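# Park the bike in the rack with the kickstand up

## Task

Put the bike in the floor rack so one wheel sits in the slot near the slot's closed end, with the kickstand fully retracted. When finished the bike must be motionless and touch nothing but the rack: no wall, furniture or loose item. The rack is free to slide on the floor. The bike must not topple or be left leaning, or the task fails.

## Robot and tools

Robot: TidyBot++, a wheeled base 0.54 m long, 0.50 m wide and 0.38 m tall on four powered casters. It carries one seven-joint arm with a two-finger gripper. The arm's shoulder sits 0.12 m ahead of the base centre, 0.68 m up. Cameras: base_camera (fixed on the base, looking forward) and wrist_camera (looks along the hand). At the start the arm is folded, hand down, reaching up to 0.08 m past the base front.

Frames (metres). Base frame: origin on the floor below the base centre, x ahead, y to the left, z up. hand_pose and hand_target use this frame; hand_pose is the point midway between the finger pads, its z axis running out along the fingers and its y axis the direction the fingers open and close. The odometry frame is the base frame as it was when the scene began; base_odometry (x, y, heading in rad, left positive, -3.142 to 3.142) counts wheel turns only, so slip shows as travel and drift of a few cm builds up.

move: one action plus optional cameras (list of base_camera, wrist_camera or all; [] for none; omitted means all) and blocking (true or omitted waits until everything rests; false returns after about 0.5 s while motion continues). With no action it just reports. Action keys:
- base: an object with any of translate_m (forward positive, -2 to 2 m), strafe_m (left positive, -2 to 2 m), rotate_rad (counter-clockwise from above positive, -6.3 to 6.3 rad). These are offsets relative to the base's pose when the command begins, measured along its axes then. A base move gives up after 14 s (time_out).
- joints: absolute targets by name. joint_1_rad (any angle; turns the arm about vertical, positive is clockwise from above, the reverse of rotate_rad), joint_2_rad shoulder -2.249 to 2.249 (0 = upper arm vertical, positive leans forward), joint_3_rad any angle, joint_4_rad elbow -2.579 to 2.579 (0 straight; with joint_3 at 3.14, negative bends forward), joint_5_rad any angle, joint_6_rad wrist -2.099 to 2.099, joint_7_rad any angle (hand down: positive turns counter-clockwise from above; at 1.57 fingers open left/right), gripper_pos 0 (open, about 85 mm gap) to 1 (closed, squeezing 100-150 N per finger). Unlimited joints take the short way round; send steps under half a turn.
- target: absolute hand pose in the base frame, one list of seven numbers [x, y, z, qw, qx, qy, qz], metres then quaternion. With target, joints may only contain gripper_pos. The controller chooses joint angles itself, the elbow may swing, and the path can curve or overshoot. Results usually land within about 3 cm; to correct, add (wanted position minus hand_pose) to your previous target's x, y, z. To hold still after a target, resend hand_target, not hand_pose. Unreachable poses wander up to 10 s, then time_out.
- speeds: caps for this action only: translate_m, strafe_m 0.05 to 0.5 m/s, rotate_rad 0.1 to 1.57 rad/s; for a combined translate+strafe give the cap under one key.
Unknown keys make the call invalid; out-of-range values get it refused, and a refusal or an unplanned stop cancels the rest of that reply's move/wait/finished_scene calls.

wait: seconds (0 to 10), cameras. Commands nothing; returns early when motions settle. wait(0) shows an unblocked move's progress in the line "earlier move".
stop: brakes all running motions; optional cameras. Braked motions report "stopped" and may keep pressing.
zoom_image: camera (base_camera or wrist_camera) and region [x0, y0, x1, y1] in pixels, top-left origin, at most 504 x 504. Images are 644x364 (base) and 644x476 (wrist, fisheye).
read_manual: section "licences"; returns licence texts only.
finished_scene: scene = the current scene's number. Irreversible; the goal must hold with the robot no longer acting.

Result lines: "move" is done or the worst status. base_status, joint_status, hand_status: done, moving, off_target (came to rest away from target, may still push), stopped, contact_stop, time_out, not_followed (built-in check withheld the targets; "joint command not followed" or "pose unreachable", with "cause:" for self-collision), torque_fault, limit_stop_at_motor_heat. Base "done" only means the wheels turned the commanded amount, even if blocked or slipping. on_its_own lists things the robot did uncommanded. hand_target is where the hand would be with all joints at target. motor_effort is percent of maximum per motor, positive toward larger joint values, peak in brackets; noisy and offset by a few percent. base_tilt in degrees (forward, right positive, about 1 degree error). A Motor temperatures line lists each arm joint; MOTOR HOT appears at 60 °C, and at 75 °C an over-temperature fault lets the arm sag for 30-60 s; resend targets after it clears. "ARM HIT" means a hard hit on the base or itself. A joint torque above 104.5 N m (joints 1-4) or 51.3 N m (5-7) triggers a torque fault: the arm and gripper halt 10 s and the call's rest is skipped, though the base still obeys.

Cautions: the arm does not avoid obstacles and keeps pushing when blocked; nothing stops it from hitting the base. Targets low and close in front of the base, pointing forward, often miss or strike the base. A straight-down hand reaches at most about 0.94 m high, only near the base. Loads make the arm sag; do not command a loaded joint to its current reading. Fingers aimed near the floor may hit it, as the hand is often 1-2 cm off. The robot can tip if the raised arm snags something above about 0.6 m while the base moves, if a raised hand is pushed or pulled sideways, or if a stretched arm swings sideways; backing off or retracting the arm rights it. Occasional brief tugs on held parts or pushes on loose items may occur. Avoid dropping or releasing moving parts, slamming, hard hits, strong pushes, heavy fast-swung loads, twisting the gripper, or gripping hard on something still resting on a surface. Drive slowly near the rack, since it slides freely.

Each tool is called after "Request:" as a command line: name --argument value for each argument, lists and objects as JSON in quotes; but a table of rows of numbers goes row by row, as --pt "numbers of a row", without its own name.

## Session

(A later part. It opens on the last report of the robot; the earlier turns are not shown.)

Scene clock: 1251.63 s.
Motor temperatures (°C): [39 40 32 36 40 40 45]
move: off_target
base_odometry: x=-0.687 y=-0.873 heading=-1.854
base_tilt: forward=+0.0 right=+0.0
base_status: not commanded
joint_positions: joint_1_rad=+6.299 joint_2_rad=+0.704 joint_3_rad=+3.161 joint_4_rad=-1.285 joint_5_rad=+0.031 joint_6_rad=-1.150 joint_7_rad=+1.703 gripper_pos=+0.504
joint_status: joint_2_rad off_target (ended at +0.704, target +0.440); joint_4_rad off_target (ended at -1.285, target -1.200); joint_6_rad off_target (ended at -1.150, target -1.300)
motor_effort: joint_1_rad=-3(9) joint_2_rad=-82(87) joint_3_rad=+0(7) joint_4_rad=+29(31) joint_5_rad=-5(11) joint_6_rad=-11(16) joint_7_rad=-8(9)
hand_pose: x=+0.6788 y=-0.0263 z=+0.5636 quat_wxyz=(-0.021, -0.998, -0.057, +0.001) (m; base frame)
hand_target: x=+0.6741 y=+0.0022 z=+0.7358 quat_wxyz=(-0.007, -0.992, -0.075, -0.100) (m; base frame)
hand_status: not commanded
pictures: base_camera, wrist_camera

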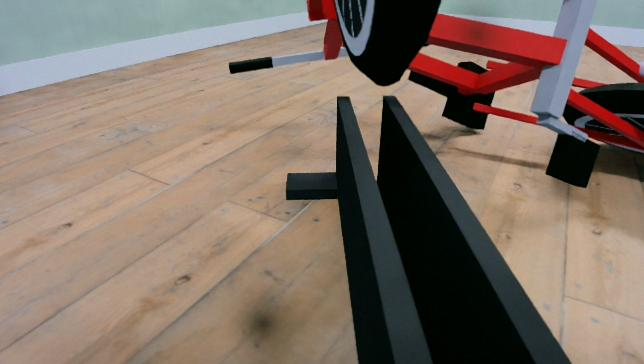

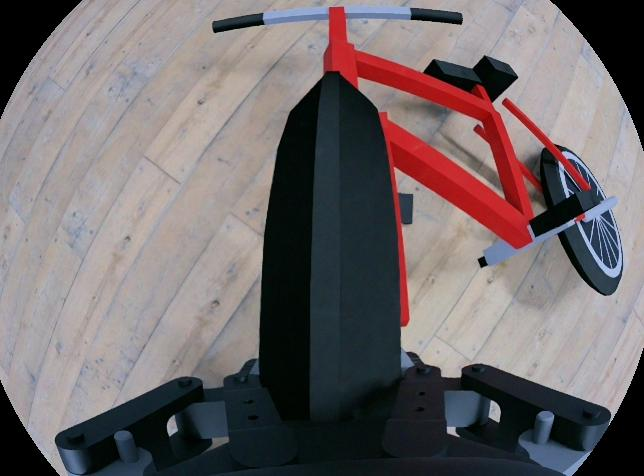

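Request:
move --base '{"strafe_m": -0.3}' --speeds '{"strafe_m": 0.1}' --cameras '["base_camera", "wrist_camera"]'

Scene clock: 1258.67 s.
Motor temperatures (°C): [39 40 32 36 40 40 45]
move: done
base_odometry: x=-0.975 y=-0.789 heading=-1.854
base_tilt: forward=-0.1 right=+0.1
base_status: done
joint_positions: joint_1_rad=+6.254 joint_2_rad=+0.574 joint_3_rad=+3.111 joint_4_rad=-1.286 joint_5_rad=-0.071 joint_6_rad=-1.322 joint_7_rad=+1.702 gripper_pos=+0.504
joint_status: not commanded
on_its_own: joint_2_rad moved -0.130 toward your old target +0.440; joint_6_rad moved -0.171 to your old target -1.300
motor_effort: joint_1_rad=+5(10) joint_2_rad=-57(82) joint_3_rad=+5(10) joint_4_rad=+33(35) joint_5_rad=+11(18) joint_6_rad=+10(14) joint_7_rad=+11(14)
hand_pose: x=+0.6343 y=+0.0518 z=+0.6360 quat_wxyz=(+0.043, -0.995, -0.084, +0.018) (m; base frame)
hand_target: x=+0.6741 y=+0.0022 z=+0.7358 quat_wxyz=(-0.007, -0.992, -0.075, -0.100) (m; base frame)
hand_status: not commanded
pictures: base_camera, wrist_camera

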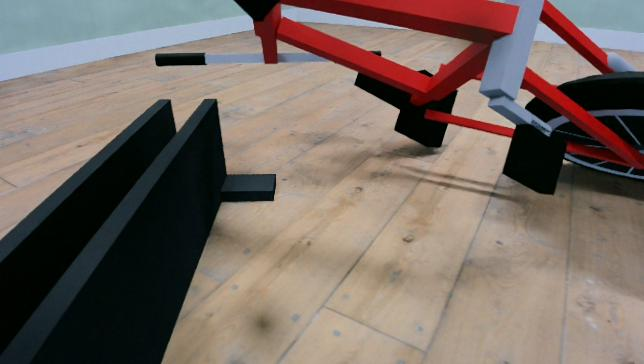

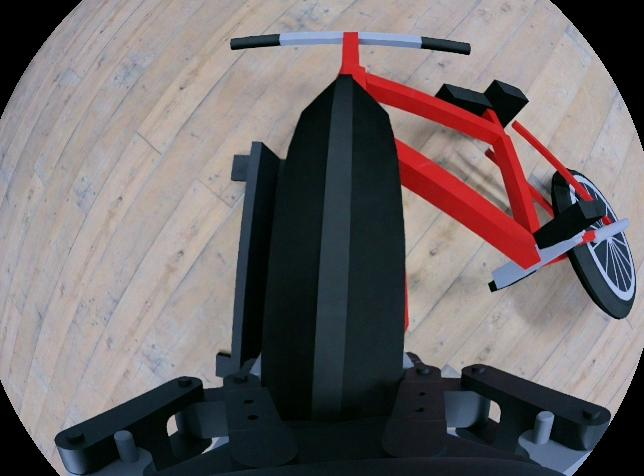

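Request:
move --base '{"strafe_m": -0.3}' --speeds '{"strafe_m": 0.1}' --cameras '["base_camera", "wrist_camera"]'

Scene clock: 1266.37 s.
Motor temperatures (°C): [39 41 32 36 40 40 45]
move: done
base_odometry: x=-1.263 y=-0.706 heading=-1.854
base_tilt: forward=-0.1 right=+0.0
base_status: done
joint_positions: joint_1_rad=+6.249 joint_2_rad=+0.476 joint_3_rad=+3.107 joint_4_rad=-1.286 joint_5_rad=-0.123 joint_6_rad=-1.386 joint_7_rad=+1.628 gripper_pos=+0.504
joint_status: not commanded
on_its_own: joint_2_rad moved -0.098 to your old target +0.440
motor_effort: joint_1_rad=+7(11) joint_2_rad=-36(57) joint_3_rad=+5(10) joint_4_rad=+29(34) joint_5_rad=+17(25) joint_6_rad=+21(23) joint_7_rad=+23(25)
hand_pose: x=+0.6151 y=+0.0707 z=+0.6882 quat_wxyz=(+0.068, -0.996, -0.049, +0.003) (m; base frame)
hand_target: x=+0.6741 y=+0.0022 z=+0.7358 quat_wxyz=(-0.007, -0.992, -0.075, -0.100) (m; base frame)
hand_status: not commanded
pictures: base_camera, wrist_camera

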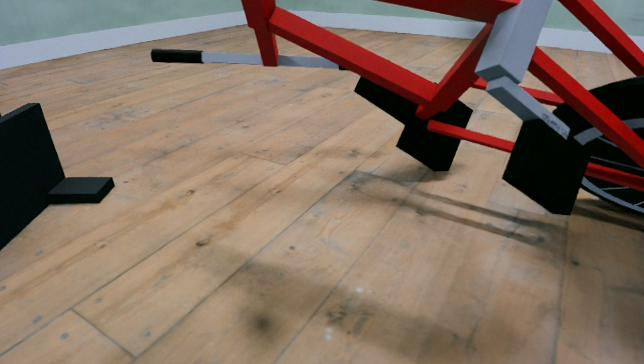

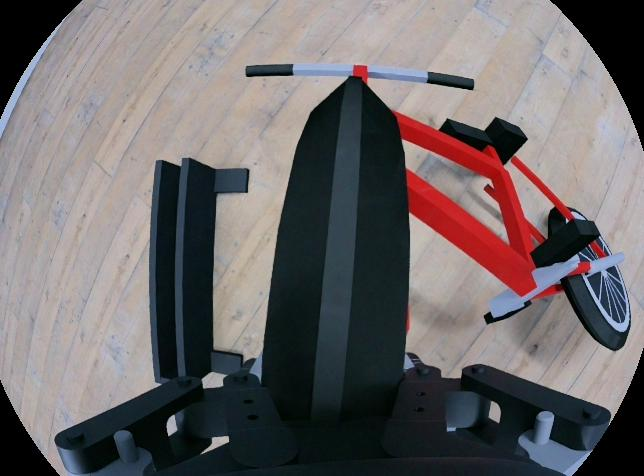

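Request:
move --joints '{"joint_2_rad": 0.6, "joint_4_rad": -1.27, "joint_6_rad": -1.2}' --cameras '[]'

Request:
move --joints '{"joint_2_rad": 0.74, "joint_4_rad": -1.32, "joint_6_rad": -1.05}' --cameras '["base_camera", "wrist_camera"]'

Request:
move --joints '{"joint_2_rad": 0.87, "joint_4_rad": -1.36, "joint_6_rad": -0.93}' --cameras '["base_camera", "wrist_camera"]'

Scene clock: 1273.17 s.
Motor temperatures (°C): [39 41 32 36 40 40 45]
move: off_target
base_odometry: x=-1.262 y=-0.706 heading=-1.854
base_tilt: forward=-0.1 right=+0.0
base_status: not commanded
joint_positions: joint_1_rad=+6.257 joint_2_rad=+0.689 joint_3_rad=+3.137 joint_4_rad=-1.370 joint_5_rad=-0.131 joint_6_rad=-1.381 joint_7_rad=+1.560 gripper_pos=+0.504
joint_status: joint_2_rad off_target (ended at +0.689, target +0.600); joint_4_rad off_target (ended at -1.370, target -1.270); joint_6_rad off_target (ended at -1.381, target -1.200)
motor_effort: joint_1_rad=+4(12) joint_2_rad=-50(52) joint_3_rad=-1(8) joint_4_rad=+32(35) joint_5_rad=+14(24) joint_6_rad=+15(28) joint_7_rad=+33(34)
hand_pose: x=+0.5725 y=+0.0549 z=+0.5641 quat_wxyz=(+0.060, -0.987, +0.012, +0.150) (m; base frame)
hand_target: x=+0.6792 y=+0.0022 z=+0.6259 quat_wxyz=(-0.002, -0.997, -0.075, -0.036) (m; base frame)
hand_status: not commanded
pictures: none
No camera images: "cameras" was empty.

Scene clock: 1274.70 s.
Motor temperatures (°C): [39 41 32 36 40 40 45]
move: off_target
base_odometry: x=-1.262 y=-0.706 heading=-1.854
base_tilt: forward=+0.0 right=+0.0
base_status: not commanded
joint_positions: joint_1_rad=+6.257 joint_2_rad=+0.845 joint_3_rad=+3.144 joint_4_rad=-1.430 joint_5_rad=-0.135 joint_6_rad=-1.244 joint_7_rad=+1.504 gripper_pos=+0.504
joint_status: joint_2_rad off_target (ended at +0.845, target +0.740); joint_4_rad off_target (ended at -1.430, target -1.320); joint_6_rad off_target (ended at -1.244, target -1.050)
motor_effort: joint_1_rad=+5(11) joint_2_rad=-54(61) joint_3_rad=+0(5) joint_4_rad=+30(36) joint_5_rad=+18(25) joint_6_rad=+18(26) joint_7_rad=+35(42)
hand_pose: x=+0.5594 y=+0.0518 z=+0.4703 quat_wxyz=(+0.049, -0.979, +0.054, +0.189) (m; base frame)
hand_target: x=+0.6900 y=+0.0023 z=+0.5337 quat_wxyz=(-0.001, -0.997, -0.075, -0.016) (m; base frame)
hand_status: not commanded
pictures: base_camera, wrist_camera

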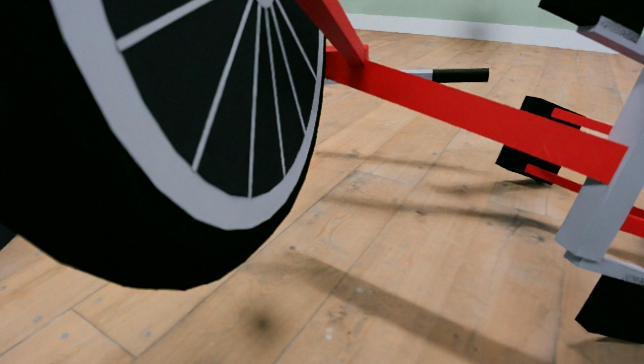

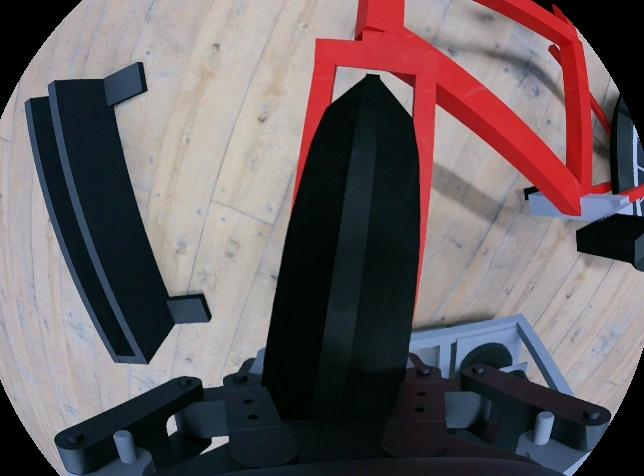

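Scene clock: 1276.17 s.
Motor temperatures (°C): [39 41 32 36 40 40 45]
move: off_target
base_odometry: x=-1.263 y=-0.706 heading=-1.854
base_tilt: forward=+0.0 right=+0.0
base_status: not commanded
joint_positions: joint_1_rad=+6.278 joint_2_rad=+0.900 joint_3_rad=+3.186 joint_4_rad=-1.423 joint_5_rad=+0.018 joint_6_rad=-1.077 joint_7_rad=+1.560 gripper_pos=+0.504
joint_status: joint_4_rad off_target (ended at -1.423, target -1.360); joint_6_rad off_target (ended at -1.077, target -0.930); the others done
motor_effort: joint_1_rad=-1(5) joint_2_rad=-44(54) joint_3_rad=-9(10) joint_4_rad=+19(32) joint_5_rad=-8(20) joint_6_rad=+10(25) joint_7_rad=+16(37)
hand_pose: x=+0.5988 y=-0.0226 z=+0.4276 quat_wxyz=(-0.024, -0.991, +0.013, +0.129) (m; base frame)
hand_target: x=+0.6833 y=+0.0023 z=+0.4494 quat_wxyz=(+0.001, -0.997, -0.075, +0.009) (m; base frame)
hand_status: not commanded
pictures: base_camera, wrist_camera

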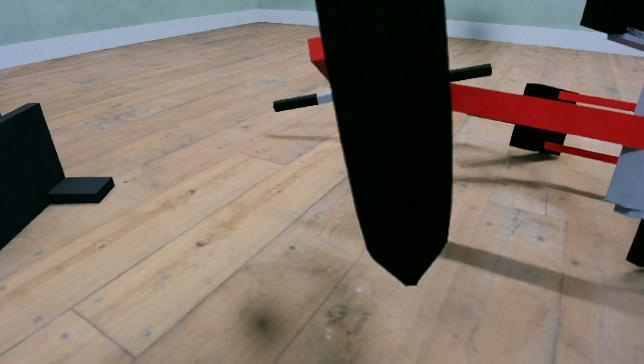

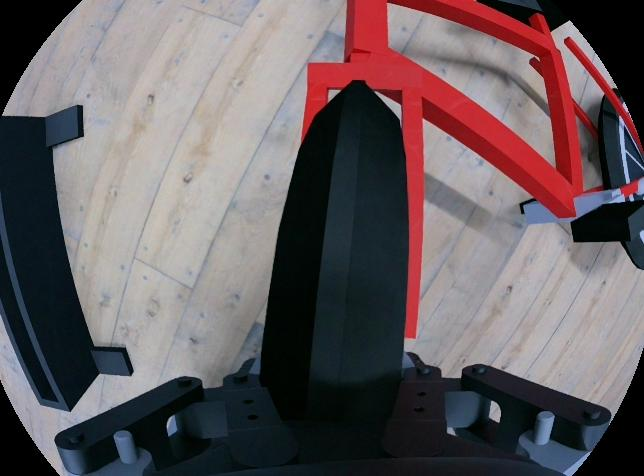

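Request:
move --joints '{"joint_2_rad": 0.93, "joint_4_rad": -1.38, "joint_6_rad": -0.93, "joint_1_rad": 6.283, "joint_3_rad": 3.15}' --cameras '[]'

Request:
move --joints '{"gripper_pos": 0}' --cameras '["base_camera", "wrist_camera"]'

Scene clock: 1285.33 s.
Motor temperatures (°C): [39 41 32 36 40 40 46]
move: off_target
base_odometry: x=-1.263 y=-0.706 heading=-1.854
base_tilt: forward=+0.0 right=+0.0
base_status: not commanded
joint_positions: joint_1_rad=+6.272 joint_2_rad=+0.922 joint_3_rad=+3.188 joint_4_rad=-1.423 joint_5_rad=+0.022 joint_6_rad=-1.073 joint_7_rad=+1.560 gripper_pos=+0.504
joint_status: joint_4_rad off_target (ended at -1.423, target -1.380); joint_6_rad off_target (ended at -1.073, target -0.930); the others done
motor_effort: joint_1_rad=+3(4) joint_2_rad=-38(44) joint_3_rad=-8(10) joint_4_rad=+16(20) joint_5_rad=-9(10) joint_6_rad=+9(11) joint_7_rad=+16(16)
hand_pose: x=+0.5945 y=-0.0226 z=+0.4171 quat_wxyz=(-0.027, -0.990, +0.010, +0.137) (m; base frame)
hand_target: x=+0.6581 y=-0.0031 z=+0.4117 quat_wxyz=(+0.000, -0.996, -0.072, +0.049) (m; base frame)
hand_status: not commanded
pictures: none
No camera images: "cameras" was empty.

Scene clock: 1286.63 s.
Motor temperatures (°C): [39 41 32 36 40 40 46]
move: done
base_odometry: x=-1.263 y=-0.706 heading=-1.854
base_tilt: forward=+0.0 right=+0.0
base_status: not commanded
joint_positions: joint_1_rad=+6.283 joint_2_rad=+0.938 joint_3_rad=+3.140 joint_4_rad=-1.393 joint_5_rad=-0.016 joint_6_rad=-0.975 joint_7_rad=+1.681 gripper_pos=+0.000
joint_status: all done
on_its_own: joint_6_rad moved +0.098 to your old target -0.930
motor_effort: joint_1_rad=-1(4) joint_2_rad=-39(45) joint_3_rad=+1(9) joint_4_rad=+10(17) joint_5_rad=+0(9) joint_6_rad=-2(11) joint_7_rad=+0(16)
hand_pose: x=+0.6352 y=+0.0064 z=+0.4071 quat_wxyz=(+0.011, -0.995, -0.050, +0.082) (m; base frame)
hand_target: x=+0.6581 y=-0.0031 z=+0.4117 quat_wxyz=(+0.000, -0.996, -0.072, +0.049) (m; base frame)
hand_status: not commanded
pictures: base_camera, wrist_camera

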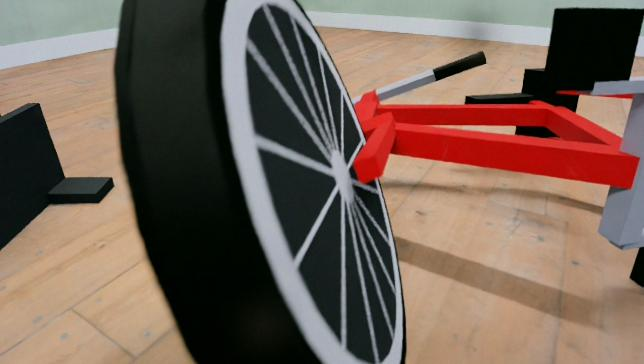

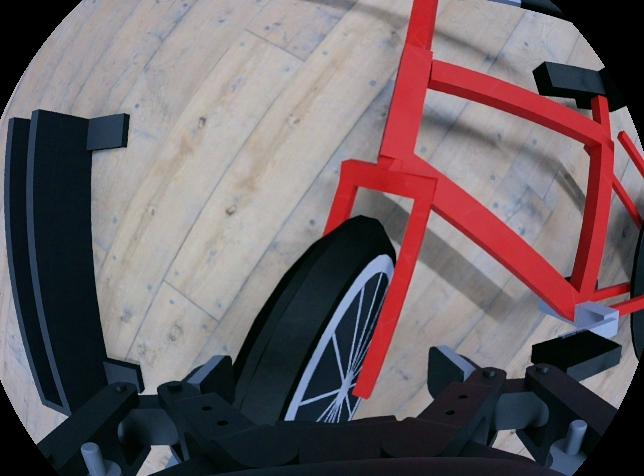

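Request:
move --joints '{"joint_2_rad": 0.2, "joint_4_rad": -2.0, "joint_6_rad": -0.8}' --cameras '[]'

Request:
move --base '{"translate_m": -0.6}' --joints '{"joint_2_rad": -0.2, "joint_4_rad": -2.2, "joint_6_rad": -0.5}' --cameras '["base_camera", "wrist_camera"]'

Scene clock: 1291.83 s.
Motor temperatures (°C): [39 41 32 36 40 40 46]
move: done
base_odometry: x=-1.263 y=-0.706 heading=-1.854
base_tilt: forward=+0.0 right=+0.0
base_status: not commanded
joint_positions: joint_1_rad=+6.283 joint_2_rad=+0.219 joint_3_rad=+3.140 joint_4_rad=-1.973 joint_5_rad=-0.016 joint_6_rad=-0.875 joint_7_rad=+1.681 gripper_pos=+0.000
joint_status: all done
motor_effort: joint_1_rad=-1(1) joint_2_rad=-21(42) joint_3_rad=+1(2) joint_4_rad=+13(14) joint_5_rad=+0(1) joint_6_rad=+1(4) joint_7_rad=+0(0)
hand_pose: x=+0.4895 y=+0.0058 z=+0.5994 quat_wxyz=(+0.005, -0.998, -0.051, -0.038) (m; base frame)
hand_target: x=+0.5008 y=-0.0019 z=+0.6010 quat_wxyz=(-0.006, -0.995, -0.070, -0.070) (m; base frame)
hand_status: not commanded
pictures: none
No camera images: "cameras" was empty.

Scene clock: 1294.40 s.
Motor temperatures (°C): [39 41 32 36 40 40 46]
move: done
base_odometry: x=-1.095 y=-0.129 heading=-1.853
base_tilt: forward=+0.0 right=+0.0
base_status: done
joint_positions: joint_1_rad=+6.283 joint_2_rad=-0.191 joint_3_rad=+3.140 joint_4_rad=-2.175 joint_5_rad=-0.016 joint_6_rad=-0.576 joint_7_rad=+1.681 gripper_pos=+0.000
joint_status: all done
motor_effort: joint_1_rad=-1(1) joint_2_rad=-9(23) joint_3_rad=+2(2) joint_4_rad=+17(18) joint_5_rad=+0(1) joint_6_rad=+5(6) joint_7_rad=+0(0)
hand_pose: x=+0.4982 y=+0.0047 z=+0.7087 quat_wxyz=(-0.009, -0.957, -0.048, -0.287) (m; base frame)
hand_target: x=+0.5077 y=-0.0018 z=+0.7140 quat_wxyz=(-0.024, -0.947, -0.067, -0.314) (m; base frame)
hand_status: not commanded
pictures: base_camera, wrist_camera

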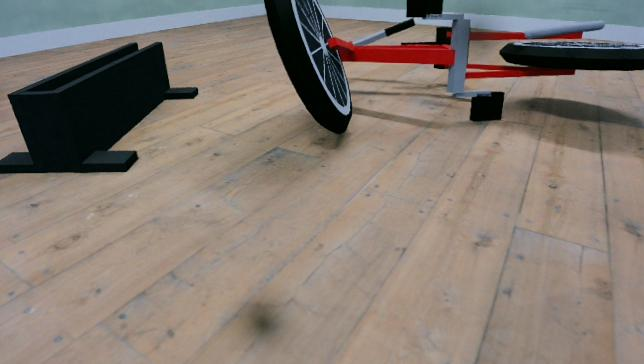

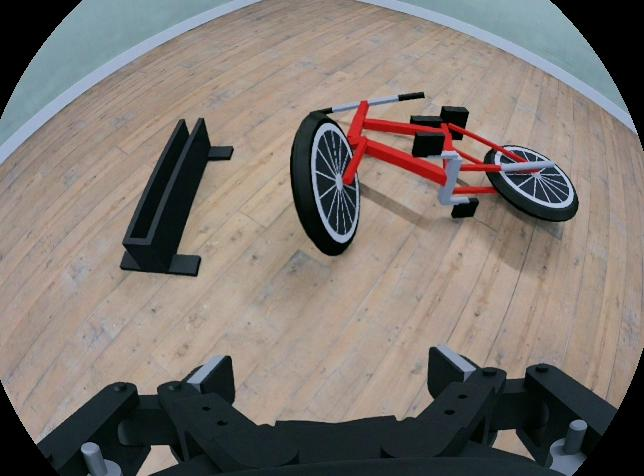

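Request:
move --base '{"translate_m": 0.32, "strafe_m": 0.357, "rotate_rad": 0.129}' --joints '{"joint_1_rad": 6.283, "joint_2_rad": 0.8, "joint_3_rad": 3.14, "joint_4_rad": -1.85, "joint_5_rad": 0, "joint_6_rad": -0.5, "joint_7_rad": 1.57}' --cameras '["base_camera", "wrist_camera"]'

Scene clock: 1336.63 s.
Motor temperatures (°C): [39 40 32 36 40 40 45]
move: done
base_odometry: x=-0.842 y=-0.536 heading=-1.724
base_tilt: forward=+0.0 right=+0.0
base_status: done
joint_positions: joint_1_rad=+6.280 joint_2_rad=+0.794 joint_3_rad=+3.144 joint_4_rad=-1.872 joint_5_rad=-0.016 joint_6_rad=-0.564 joint_7_rad=+1.648 gripper_pos=+0.000
joint_status: all done
motor_effort: joint_1_rad=-1(2) joint_2_rad=-32(34) joint_3_rad=+1(4) joint_4_rad=+7(17) joint_5_rad=+0(2) joint_6_rad=+0(6) joint_7_rad=+0(1)
hand_pose: x=+0.5356 y=+0.0044 z=+0.3873 quat_wxyz=(+0.005, -0.999, -0.032, +0.044) (m; base frame)
hand_target: x=+0.5666 y=+0.0023 z=+0.3866 quat_wxyz=(+0.001, -1.000, +0.000, +0.004) (m; base frame)
hand_status: not commanded
pictures: base_camera, wrist_camera

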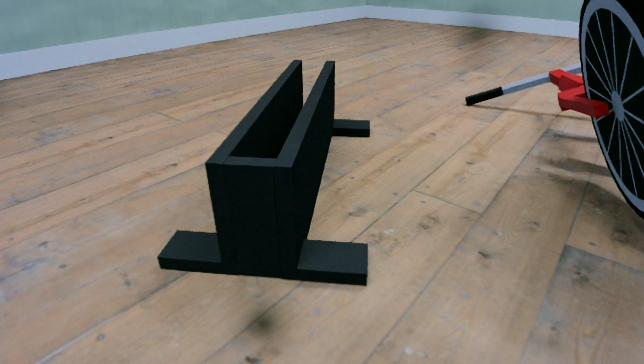

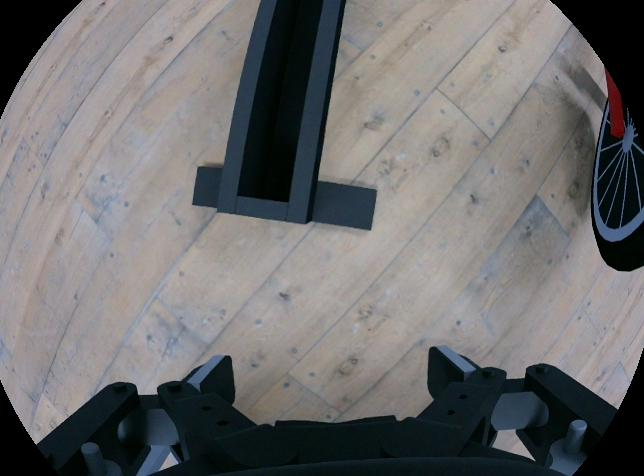

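Request:
move --base '{"translate_m": 0.035, "strafe_m": 0.012}' --joints '{"joint_2_rad": 1.165, "joint_4_rad": -1.596, "joint_6_rad": -0.34, "joint_7_rad": 1.38, "gripper_pos": 0.15}' --cameras '["wrist_camera"]'

Scene clock: 1343.47 s.
Motor temperatures (°C): [39 40 32 36 40 40 45]
move: done
base_odometry: x=-0.835 y=-0.573 heading=-1.724
base_tilt: forward=+0.0 right=+0.0
base_status: done
joint_positions: joint_1_rad=+6.280 joint_2_rad=+1.165 joint_3_rad=+3.144 joint_4_rad=-1.622 joint_5_rad=-0.016 joint_6_rad=-0.415 joint_7_rad=+1.460 gripper_pos=+0.150
joint_status: all done
motor_effort: joint_1_rad=-1(2) joint_2_rad=-38(40) joint_3_rad=+0(2) joint_4_rad=+4(8) joint_5_rad=+1(1) joint_6_rad=+1(2) joint_7_rad=+0(1)
hand_pose: x=+0.5959 y=+0.0037 z=+0.2424 quat_wxyz=(+0.000, -0.998, +0.062, +0.030) (m; base frame)
hand_target: x=+0.6350 y=+0.0024 z=+0.2450 quat_wxyz=(+0.003, -0.995, +0.095, -0.020) (m; base frame)
hand_status: not commanded
pictures: wrist_camera

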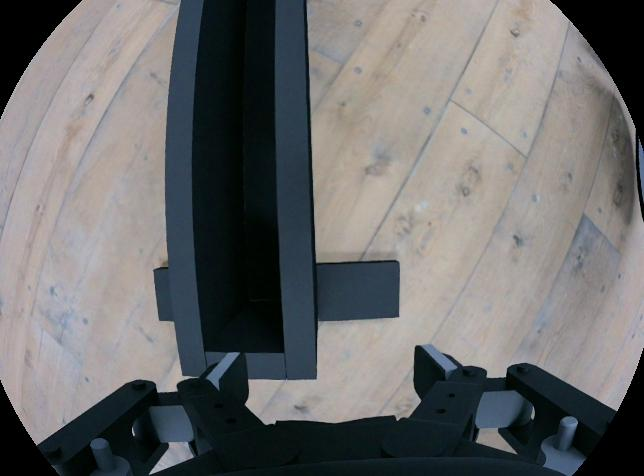

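Request:
move --base '{"strafe_m": 0.017}' --joints '{"joint_2_rad": 1.44, "joint_4_rad": -1.42, "joint_6_rad": -0.23}' --cameras '["wrist_camera"]'

Request:
move --joints '{"gripper_pos": 1}' --cameras '["wrist_camera"]'

Scene clock: 1351.67 s.
Motor temperatures (°C): [39 40 32 36 40 40 45]
move: done
base_odometry: x=-0.818 y=-0.576 heading=-1.724
base_tilt: forward=+0.0 right=+0.0
base_status: done
joint_positions: joint_1_rad=+6.280 joint_2_rad=+1.445 joint_3_rad=+3.143 joint_4_rad=-1.448 joint_5_rad=-0.016 joint_6_rad=-0.306 joint_7_rad=+1.457 gripper_pos=+0.150
joint_status: all done
motor_effort: joint_1_rad=-1(4) joint_2_rad=-39(42) joint_3_rad=+1(2) joint_4_rad=+3(5) joint_5_rad=+0(1) joint_6_rad=+0(2) joint_7_rad=+0(0)
hand_pose: x=+0.5962 y=+0.0036 z=+0.1192 quat_wxyz=(+0.000, -0.998, +0.063, +0.028) (m; base frame)
hand_target: x=+0.6396 y=+0.0024 z=+0.1239 quat_wxyz=(+0.003, -0.995, +0.095, -0.026) (m; base frame)
hand_status: not commanded
pictures: wrist_camera

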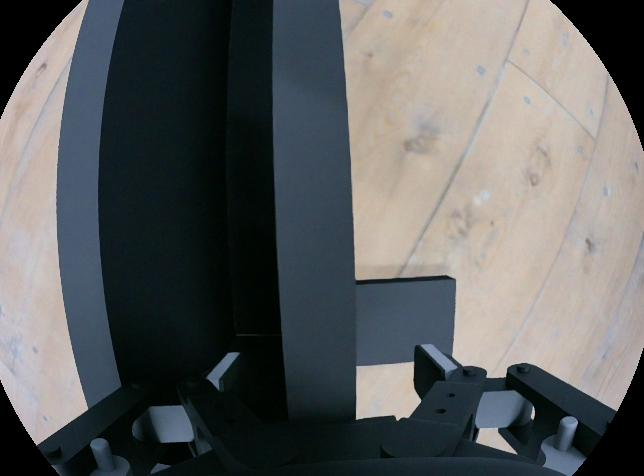

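Scene clock: 1352.70 s.
Motor temperatures (°C): [39 40 32 36 40 40 45]
move: off_target
base_odometry: x=-0.818 y=-0.576 heading=-1.724
base_tilt: forward=+0.0 right=+0.1
base_status: not commanded
joint_positions: joint_1_rad=+6.279 joint_2_rad=+1.444 joint_3_rad=+3.143 joint_4_rad=-1.446 joint_5_rad=-0.016 joint_6_rad=-0.303 joint_7_rad=+1.457 gripper_pos=+0.801
joint_status: gripper_pos off_target (ended at +0.801, target +1.000)
motor_effort: joint_1_rad=-1(1) joint_2_rad=-38(40) joint_3_rad=+1(4) joint_4_rad=+5(5) joint_5_rad=+0(1) joint_6_rad=+1(2) joint_7_rad=+0(1)
hand_pose: x=+0.5988 y=+0.0041 z=+0.1197 quat_wxyz=(+0.000, -0.998, +0.063, +0.026) (m; base frame)
hand_target: x=+0.6396 y=+0.0024 z=+0.1239 quat_wxyz=(+0.003, -0.995, +0.095, -0.026) (m; base frame)
hand_status: not commanded
pictures: wrist_camera

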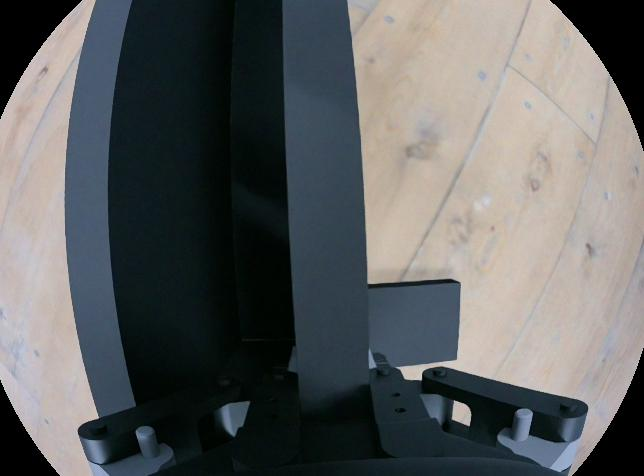

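Request:
move --base '{"strafe_m": 0.62, "translate_m": -0.247}' --speeds '{"strafe_m": 0.25}' --cameras '["wrist_camera"]'

Request:
move --joints '{"joint_7_rad": 0.7}' --cameras '[]'

Request:
move --joints '{"joint_7_rad": 0.05}' --cameras '["base_camera","wrist_camera"]'

Scene clock: 1366.30 s.
Motor temperatures (°C): [39 40 32 36 40 40 45]
move: done
base_odometry: x=-0.167 y=-0.426 heading=-1.724
base_tilt: forward=-0.1 right=+0.1
base_status: done
joint_positions: joint_1_rad=+6.288 joint_2_rad=+1.445 joint_3_rad=+3.144 joint_4_rad=-1.440 joint_5_rad=-0.016 joint_6_rad=-0.300 joint_7_rad=+1.443 gripper_pos=+0.801
joint_status: not commanded
motor_effort: joint_1_rad=-1(7) joint_2_rad=-39(41) joint_3_rad=+2(3) joint_4_rad=+4(6) joint_5_rad=+1(2) joint_6_rad=+3(3) joint_7_rad=+1(2)
hand_pose: x=+0.6031 y=-0.0009 z=+0.1197 quat_wxyz=(+0.000, -0.997, +0.075, +0.021) (m; base frame)
hand_target: x=+0.6396 y=+0.0024 z=+0.1239 quat_wxyz=(+0.003, -0.995, +0.095, -0.026) (m; base frame)
hand_status: not commanded
pictures: wrist_camera

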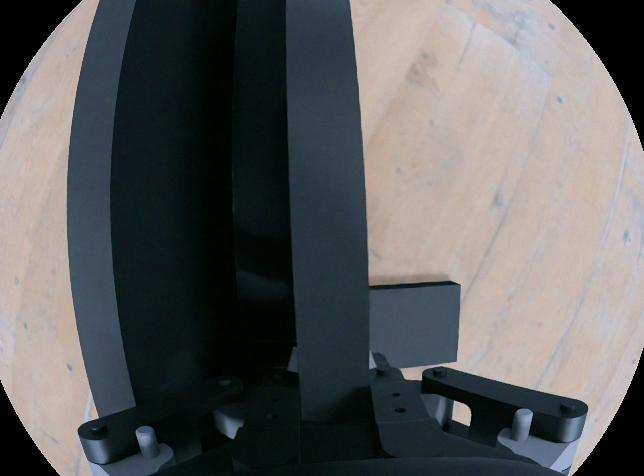

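Scene clock: 1367.63 s.
Motor temperatures (°C): [39 40 32 36 40 40 45]
move: done
base_odometry: x=-0.167 y=-0.426 heading=-1.724
base_tilt: forward=-0.1 right=+0.0
base_status: not commanded
joint_positions: joint_1_rad=+6.276 joint_2_rad=+1.443 joint_3_rad=+3.126 joint_4_rad=-1.439 joint_5_rad=-0.014 joint_6_rad=-0.294 joint_7_rad=+0.790 gripper_pos=+0.801
joint_status: all done
motor_effort: joint_1_rad=+0(4) joint_2_rad=-37(42) joint_3_rad=+5(7) joint_4_rad=+2(5) joint_5_rad=+0(3) joint_6_rad=+1(3) joint_7_rad=-2(5)
hand_pose: x=+0.6059 y=+0.0158 z=+0.1207 quat_wxyz=(+0.002, -0.924, +0.382, +0.020) (m; base frame)
hand_target: x=+0.6396 y=+0.0024 z=+0.1239 quat_wxyz=(+0.012, -0.906, +0.421, -0.023) (m; base frame)
hand_status: not commanded
pictures: none
No camera images: "cameras" was empty.

Scene clock: 1368.93 s.
Motor temperatures (°C): [39 40 32 36 40 40 45]
move: done
base_odometry: x=-0.168 y=-0.426 heading=-1.724
base_tilt: forward=+0.0 right=+0.0
base_status: not commanded
joint_positions: joint_1_rad=+6.274 joint_2_rad=+1.442 joint_3_rad=+3.119 joint_4_rad=-1.434 joint_5_rad=-0.014 joint_6_rad=-0.280 joint_7_rad=+0.135 gripper_pos=+0.801
joint_status: all done
motor_effort: joint_1_rad=+1(4) joint_2_rad=-37(39) joint_3_rad=+5(7) joint_4_rad=+2(3) joint_5_rad=+1(3) joint_6_rad=-2(4) joint_7_rad=-2(4)
hand_pose: x=+0.6141 y=+0.0213 z=+0.1217 quat_wxyz=(+0.005, -0.753, +0.658, +0.014) (m; base frame)
hand_target: x=+0.6396 y=+0.0024 z=+0.1239 quat_wxyz=(+0.018, -0.724, +0.689, -0.018) (m; base frame)
hand_status: not commanded
pictures: base_camera, wrist_camera

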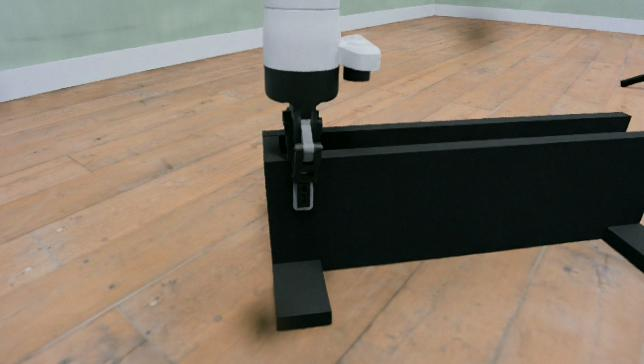

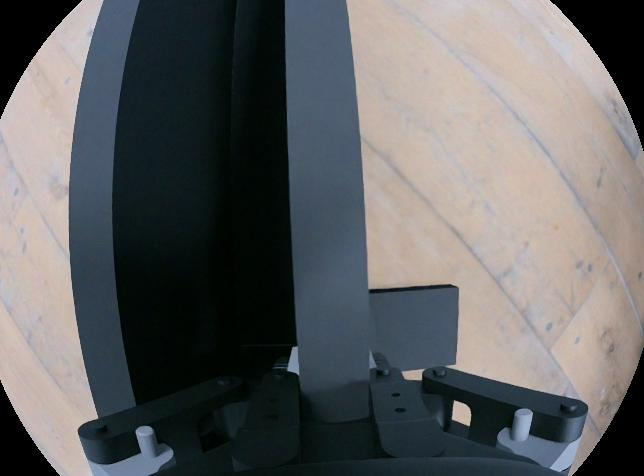

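Request:
move --base '{"translate_m": -0.07}' --speeds '{"translate_m": 0.2}' --cameras '[]'

Request:
move --joints '{"gripper_pos": 0.1}' --cameras '["base_camera"]'

Request:
move --joints '{"joint_1_rad": 6.283, "joint_2_rad": 0.6, "joint_3_rad": 3.14, "joint_4_rad": -1.9, "joint_5_rad": 0, "joint_6_rad": -0.5, "joint_7_rad": 1.57}' --cameras '[]'

Request:
move --joints '{"joint_2_rad": -0.2, "joint_4_rad": -2.2, "joint_6_rad": -0.4}' --base '{"strafe_m": -0.4}' --cameras '["base_camera","wrist_camera"]'

Scene clock: 1380.40 s.
Motor temperatures (°C): [39 40 32 36 40 40 45]
move: done
base_odometry: x=-0.157 y=-0.357 heading=-1.724
base_tilt: forward=+0.0 right=+0.1
base_status: done
joint_positions: joint_1_rad=+6.275 joint_2_rad=+1.448 joint_3_rad=+3.119 joint_4_rad=-1.422 joint_5_rad=-0.014 joint_6_rad=-0.270 joint_7_rad=+0.128 gripper_pos=+0.801
joint_status: not commanded
motor_effort: joint_1_rad=+0(2) joint_2_rad=-39(43) joint_3_rad=+4(6) joint_4_rad=+2(5) joint_5_rad=+1(2) joint_6_rad=-1(5) joint_7_rad=+0(2)
hand_pose: x=+0.6211 y=+0.0207 z=+0.1199 quat_wxyz=(+0.010, -0.750, +0.661, +0.008) (m; base frame)
hand_target: x=+0.6396 y=+0.0024 z=+0.1239 quat_wxyz=(+0.018, -0.724, +0.689, -0.018) (m; base frame)
hand_status: not commanded
pictures: none
No camera images: "cameras" was empty.

Scene clock: 1381.43 s.
Motor temperatures (°C): [39 40 32 36 40 40 45]
move: done
base_odometry: x=-0.157 y=-0.357 heading=-1.724
base_tilt: forward=+0.0 right=+0.0
base_status: not commanded
joint_positions: joint_1_rad=+6.277 joint_2_rad=+1.448 joint_3_rad=+3.131 joint_4_rad=-1.422 joint_5_rad=-0.014 joint_6_rad=-0.270 joint_7_rad=+0.126 gripper_pos=+0.100
joint_status: all done
motor_effort: joint_1_rad=-1(2) joint_2_rad=-40(42) joint_3_rad=+1(4) joint_4_rad=+5(6) joint_5_rad=+0(2) joint_6_rad=+2(2) joint_7_rad=+0(1)
hand_pose: x=+0.6210 y=+0.0124 z=+0.1194 quat_wxyz=(+0.006, -0.748, +0.664, +0.005) (m; base frame)
hand_target: x=+0.6396 y=+0.0024 z=+0.1239 quat_wxyz=(+0.018, -0.724, +0.689, -0.018) (m; base frame)
hand_status: not commanded
pictures: base_camera

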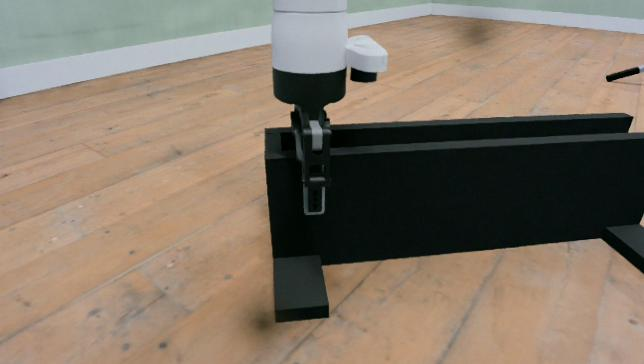

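Scene clock: 1384.03 s.
Motor temperatures (°C): [39 40 32 36 40 40 45]
move: done
base_odometry: x=-0.157 y=-0.357 heading=-1.724
base_tilt: forward=+0.0 right=+0.1
base_status: not commanded
joint_positions: joint_1_rad=+6.277 joint_2_rad=+0.618 joint_3_rad=+3.131 joint_4_rad=-1.872 joint_5_rad=-0.014 joint_6_rad=-0.427 joint_7_rad=+1.491 gripper_pos=+0.100
joint_status: all done
motor_effort: joint_1_rad=-1(2) joint_2_rad=-31(43) joint_3_rad=+1(2) joint_4_rad=+10(11) joint_5_rad=+0(2) joint_6_rad=+3(4) joint_7_rad=+0(1)
hand_pose: x=+0.6228 y=+0.0121 z=+0.4715 quat_wxyz=(+0.012, -0.993, +0.039, -0.112) (m; base frame)
hand_target: x=+0.5886 y=+0.0022 z=+0.4691 quat_wxyz=(+0.001, -0.997, +0.000, -0.071) (m; base frame)
hand_status: not commanded
pictures: none
No camera images: "cameras" was empty.

Scene clock: 1386.17 s.
Motor temperatures (°C): [39 40 32 36 40 40 45]
move: done
base_odometry: x=-0.552 y=-0.296 heading=-1.724
base_tilt: forward=-0.1 right=+0.1
base_status: done
joint_positions: joint_1_rad=+6.285 joint_2_rad=-0.184 joint_3_rad=+3.134 joint_4_rad=-2.171 joint_5_rad=-0.014 joint_6_rad=-0.427 joint_7_rad=+1.493 gripper_pos=+0.100
joint_status: all done
motor_effort: joint_1_rad=-1(2) joint_2_rad=-11(33) joint_3_rad=+2(3) joint_4_rad=+18(18) joint_5_rad=+0(1) joint_6_rad=+6(8) joint_7_rad=+0(0)
hand_pose: x=+0.5365 y=+0.0057 z=+0.7358 quat_wxyz=(+0.019, -0.934, +0.039, -0.355) (m; base frame)
hand_target: x=+0.5315 y=+0.0021 z=+0.7338 quat_wxyz=(+0.000, -0.932, -0.001, -0.362) (m; base frame)
hand_status: not commanded
pictures: base_camera, wrist_camera

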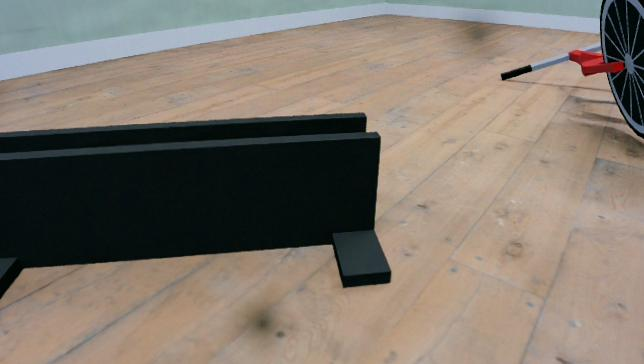

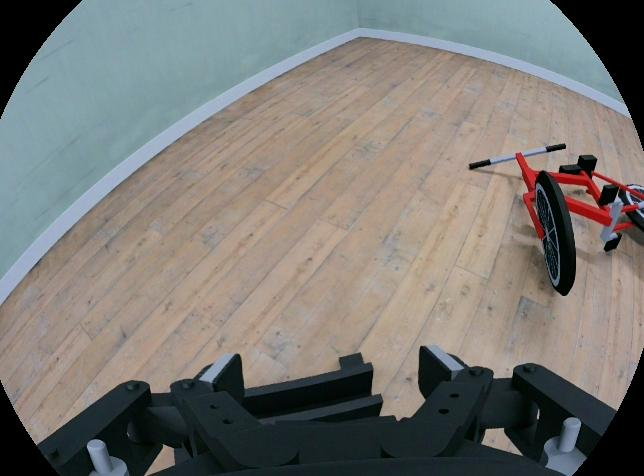

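Request:
move --base '{"strafe_m": 0.741, "translate_m": -0.114}' --joints '{"joint_2_rad": -0.2, "joint_4_rad": -2.3, "joint_6_rad": -0.8}' --cameras '[]'

Request:
move --base '{"strafe_m": 0.13, "translate_m": 0.84}' --cameras '[]'

Request:
move --base '{"strafe_m": -0.5, "translate_m": 0.78}' --cameras '["wrist_camera"]'

Scene clock: 1406.63 s.
Motor temperatures (°C): [38 39 32 36 40 40 45]
move: done
base_odometry: x=+0.198 y=-0.296 heading=-1.724
base_tilt: forward=+0.0 right=+0.0
base_status: done
joint_positions: joint_1_rad=+6.285 joint_2_rad=-0.186 joint_3_rad=+3.134 joint_4_rad=-2.289 joint_5_rad=-0.014 joint_6_rad=-0.738 joint_7_rad=+1.493 gripper_pos=+0.100
joint_status: all done
motor_effort: joint_1_rad=-1(3) joint_2_rad=-8(12) joint_3_rad=+2(4) joint_4_rad=+14(18) joint_5_rad=+0(1) joint_6_rad=+2(6) joint_7_rad=+0(0)
hand_pose: x=+0.4042 y=+0.0058 z=+0.6384 quat_wxyz=(+0.011, -0.988, +0.040, -0.149) (m; base frame)
hand_target: x=+0.3812 y=+0.0018 z=+0.6332 quat_wxyz=(+0.000, -0.993, -0.001, -0.120) (m; base frame)
hand_status: not commanded
pictures: none
No camera images: "cameras" was empty.

Scene clock: 1409.70 s.
Motor temperatures (°C): [38 39 32 36 40 40 45]
move: done
base_odometry: x=+0.198 y=-1.146 heading=-1.723
base_tilt: forward=-0.2 right=+0.1
base_status: done
joint_positions: joint_1_rad=+6.285 joint_2_rad=-0.189 joint_3_rad=+3.134 joint_4_rad=-2.289 joint_5_rad=-0.014 joint_6_rad=-0.738 joint_7_rad=+1.493 gripper_pos=+0.100
joint_status: not commanded
motor_effort: joint_1_rad=-1(1) joint_2_rad=-8(10) joint_3_rad=+2(3) joint_4_rad=+14(16) joint_5_rad=+0(1) joint_6_rad=+3(4) joint_7_rad=+0(0)
hand_pose: x=+0.4043 y=+0.0058 z=+0.6392 quat_wxyz=(+0.011, -0.988, +0.040, -0.151) (m; base frame)
hand_target: x=+0.3812 y=+0.0018 z=+0.6332 quat_wxyz=(+0.000, -0.993, -0.001, -0.120) (m; base frame)
hand_status: not commanded
pictures: none
No camera images: "cameras" was empty.

Scene clock: 1412.47 s.
Motor temperatures (°C): [38 39 32 36 40 40 45]
move: done
base_odometry: x=-0.414 y=-1.841 heading=-1.723
base_tilt: forward=+0.0 right=+0.1
base_status: done
joint_positions: joint_1_rad=+6.285 joint_2_rad=-0.192 joint_3_rad=+3.134 joint_4_rad=-2.289 joint_5_rad=-0.014 joint_6_rad=-0.739 joint_7_rad=+1.493 gripper_pos=+0.100
joint_status: not commanded
motor_effort: joint_1_rad=-1(2) joint_2_rad=-7(10) joint_3_rad=+1(3) joint_4_rad=+15(16) joint_5_rad=+0(1) joint_6_rad=+3(4) joint_7_rad=+0(0)
hand_pose: x=+0.4044 y=+0.0058 z=+0.6403 quat_wxyz=(+0.011, -0.987, +0.040, -0.152) (m; base frame)
hand_target: x=+0.3812 y=+0.0018 z=+0.6332 quat_wxyz=(+0.000, -0.993, -0.001, -0.120) (m; base frame)
hand_status: not commanded
pictures: wrist_camera

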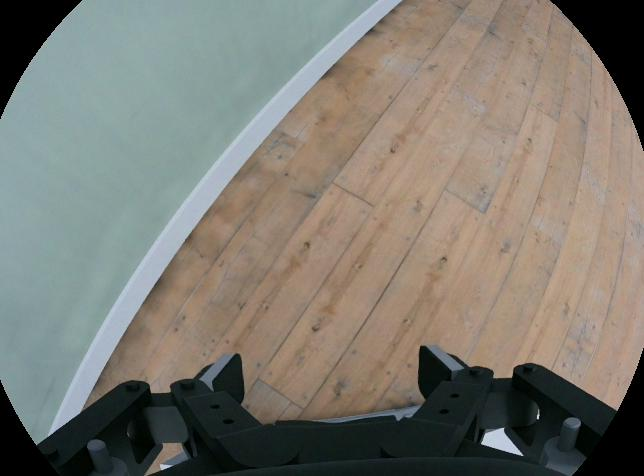

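Request:
move --base '{"strafe_m": -0.96, "translate_m": 0.917}' --cameras '[]'

Request:
move --base '{"rotate_rad": -2.99}' --joints '{"joint_2_rad": -0.2, "joint_4_rad": -2.2, "joint_6_rad": -0.4}' --cameras '["base_camera","wrist_camera"]'

Scene clock: 1419.27 s.
Motor temperatures (°C): [38 39 32 36 40 40 45]
move: done
base_odometry: x=-1.502 y=-2.603 heading=-1.722
base_tilt: forward=-0.1 right=+0.0
base_status: done
joint_positions: joint_1_rad=+6.285 joint_2_rad=-0.193 joint_3_rad=+3.134 joint_4_rad=-2.289 joint_5_rad=-0.014 joint_6_rad=-0.739 joint_7_rad=+1.493 gripper_pos=+0.100
joint_status: not commanded
motor_effort: joint_1_rad=-1(1) joint_2_rad=-8(9) joint_3_rad=+2(3) joint_4_rad=+15(16) joint_5_rad=+0(1) joint_6_rad=+3(5) joint_7_rad=+0(0)
hand_pose: x=+0.4044 y=+0.0058 z=+0.6404 quat_wxyz=(+0.011, -0.987, +0.040, -0.153) (m; base frame)
hand_target: x=+0.3812 y=+0.0018 z=+0.6332 quat_wxyz=(+0.000, -0.993, -0.001, -0.120) (m; base frame)
hand_status: not commanded
pictures: none
No camera images: "cameras" was empty.

Scene clock: 1422.53 s.
Motor temperatures (°C): [38 39 32 36 40 40 45]
move: done
base_odometry: x=-1.502 y=-2.603 heading=+1.571
base_tilt: forward=-0.1 right=+0.0
base_status: done
joint_positions: joint_1_rad=+6.284 joint_2_rad=-0.193 joint_3_rad=+3.135 joint_4_rad=-2.203 joint_5_rad=-0.014 joint_6_rad=-0.460 joint_7_rad=+1.493 gripper_pos=+0.100
joint_status: all done
motor_effort: joint_1_rad=-1(2) joint_2_rad=-10(12) joint_3_rad=+1(3) joint_4_rad=+16(18) joint_5_rad=+0(1) joint_6_rad=+5(7) joint_7_rad=+0(0)
hand_pose: x=+0.5164 y=+0.0058 z=+0.7172 quat_wxyz=(+0.018, -0.943, +0.039, -0.329) (m; base frame)
hand_target: x=+0.5315 y=+0.0021 z=+0.7338 quat_wxyz=(+0.000, -0.932, -0.001, -0.362) (m; base frame)
hand_status: not commanded
pictures: base_camera, wrist_camera

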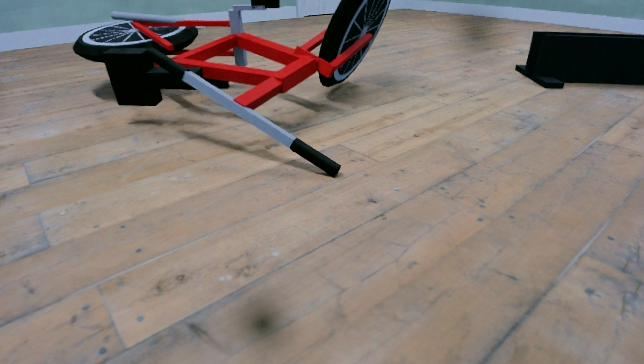

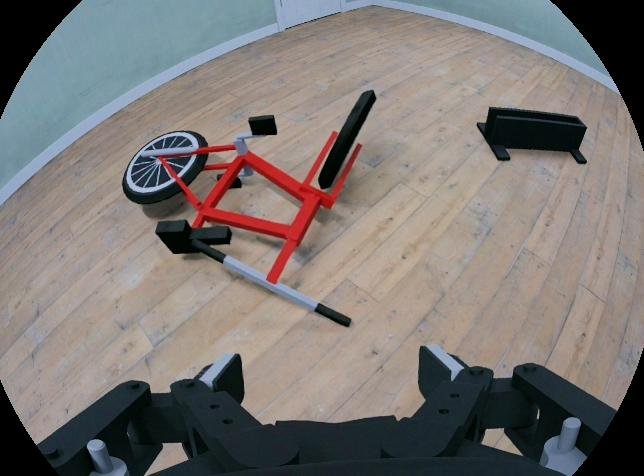

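Request:
move --base '{"strafe_m": 0.166}' --joints '{"joint_1_rad": 6.283, "joint_2_rad": 1.39, "joint_3_rad": 3.14, "joint_4_rad": -1.99, "joint_5_rad": 0, "joint_6_rad": 1.3, "joint_7_rad": -0.57, "gripper_pos": 0}' --cameras '["base_camera","wrist_camera"]'

Scene clock: 1485.30 s.
Motor temperatures (°C): [38 38 32 36 40 40 45]
move: done
base_odometry: x=-1.668 y=-2.603 heading=+1.570
base_tilt: forward=-0.1 right=-0.1
base_status: done
joint_positions: joint_1_rad=+6.281 joint_2_rad=+1.382 joint_3_rad=+3.135 joint_4_rad=-2.016 joint_5_rad=-0.014 joint_6_rad=+1.221 joint_7_rad=-0.491 gripper_pos=+0.000
joint_status: all done
motor_effort: joint_1_rad=-1(2) joint_2_rad=-35(38) joint_3_rad=+1(3) joint_4_rad=-1(18) joint_5_rad=+0(2) joint_6_rad=+8(8) joint_7_rad=+0(1)
hand_pose: x=+0.7081 y=+0.0018 z=+0.2793 quat_wxyz=(+0.397, -0.451, +0.763, -0.239) (m; base frame)
hand_target: x=+0.7305 y=+0.0023 z=+0.3003 quat_wxyz=(+0.445, -0.414, +0.757, -0.242) (m; base frame)
hand_status: not commanded
pictures: base_camera, wrist_camera

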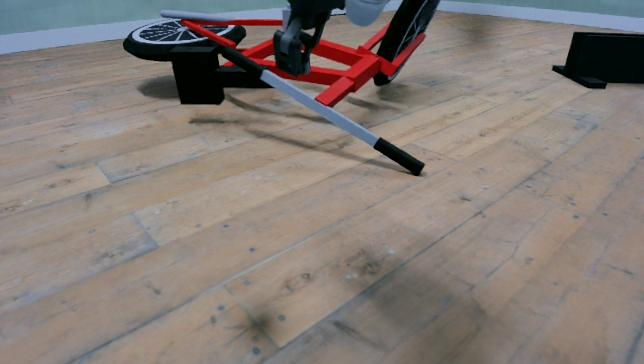

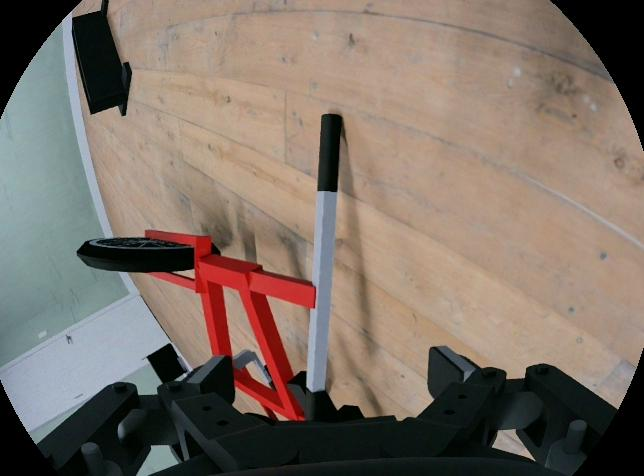

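Request:
move --base '{"strafe_m": 0.055}' --joints '{"joint_2_rad": 1.94, "joint_4_rad": -1.5, "joint_6_rad": 1.7}' --cameras '["base_camera","wrist_camera"]'

Scene clock: 1508.63 s.
Motor temperatures (°C): [38 38 32 36 40 40 45]
move: done
base_odometry: x=-1.723 y=-2.603 heading=+1.570
base_tilt: forward=+0.0 right=+0.0
base_status: done
joint_positions: joint_1_rad=+6.280 joint_2_rad=+1.935 joint_3_rad=+3.135 joint_4_rad=-1.527 joint_5_rad=-0.014 joint_6_rad=+1.620 joint_7_rad=-0.493 gripper_pos=+0.000
joint_status: all done
motor_effort: joint_1_rad=-1(4) joint_2_rad=-33(36) joint_3_rad=+1(3) joint_4_rad=-1(2) joint_5_rad=+0(1) joint_6_rad=+9(10) joint_7_rad=+0(0)
hand_pose: x=+0.7130 y=+0.0011 z=+0.1503 quat_wxyz=(+0.518, -0.404, +0.686, -0.313) (m; base frame)
hand_target: x=+0.7258 y=+0.0019 z=+0.1771 quat_wxyz=(+0.566, -0.366, +0.671, -0.309) (m; base frame)
hand_status: not commanded
pictures: base_camera, wrist_camera

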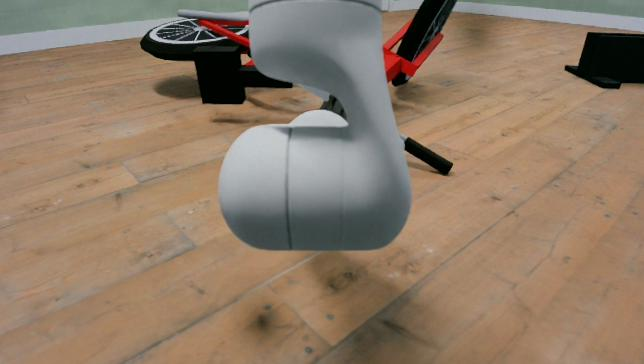

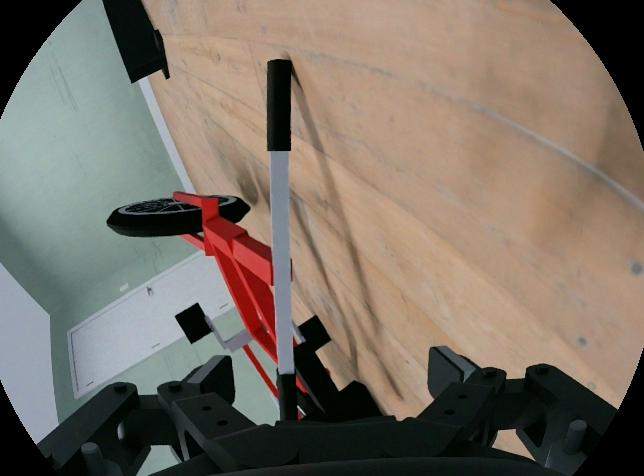

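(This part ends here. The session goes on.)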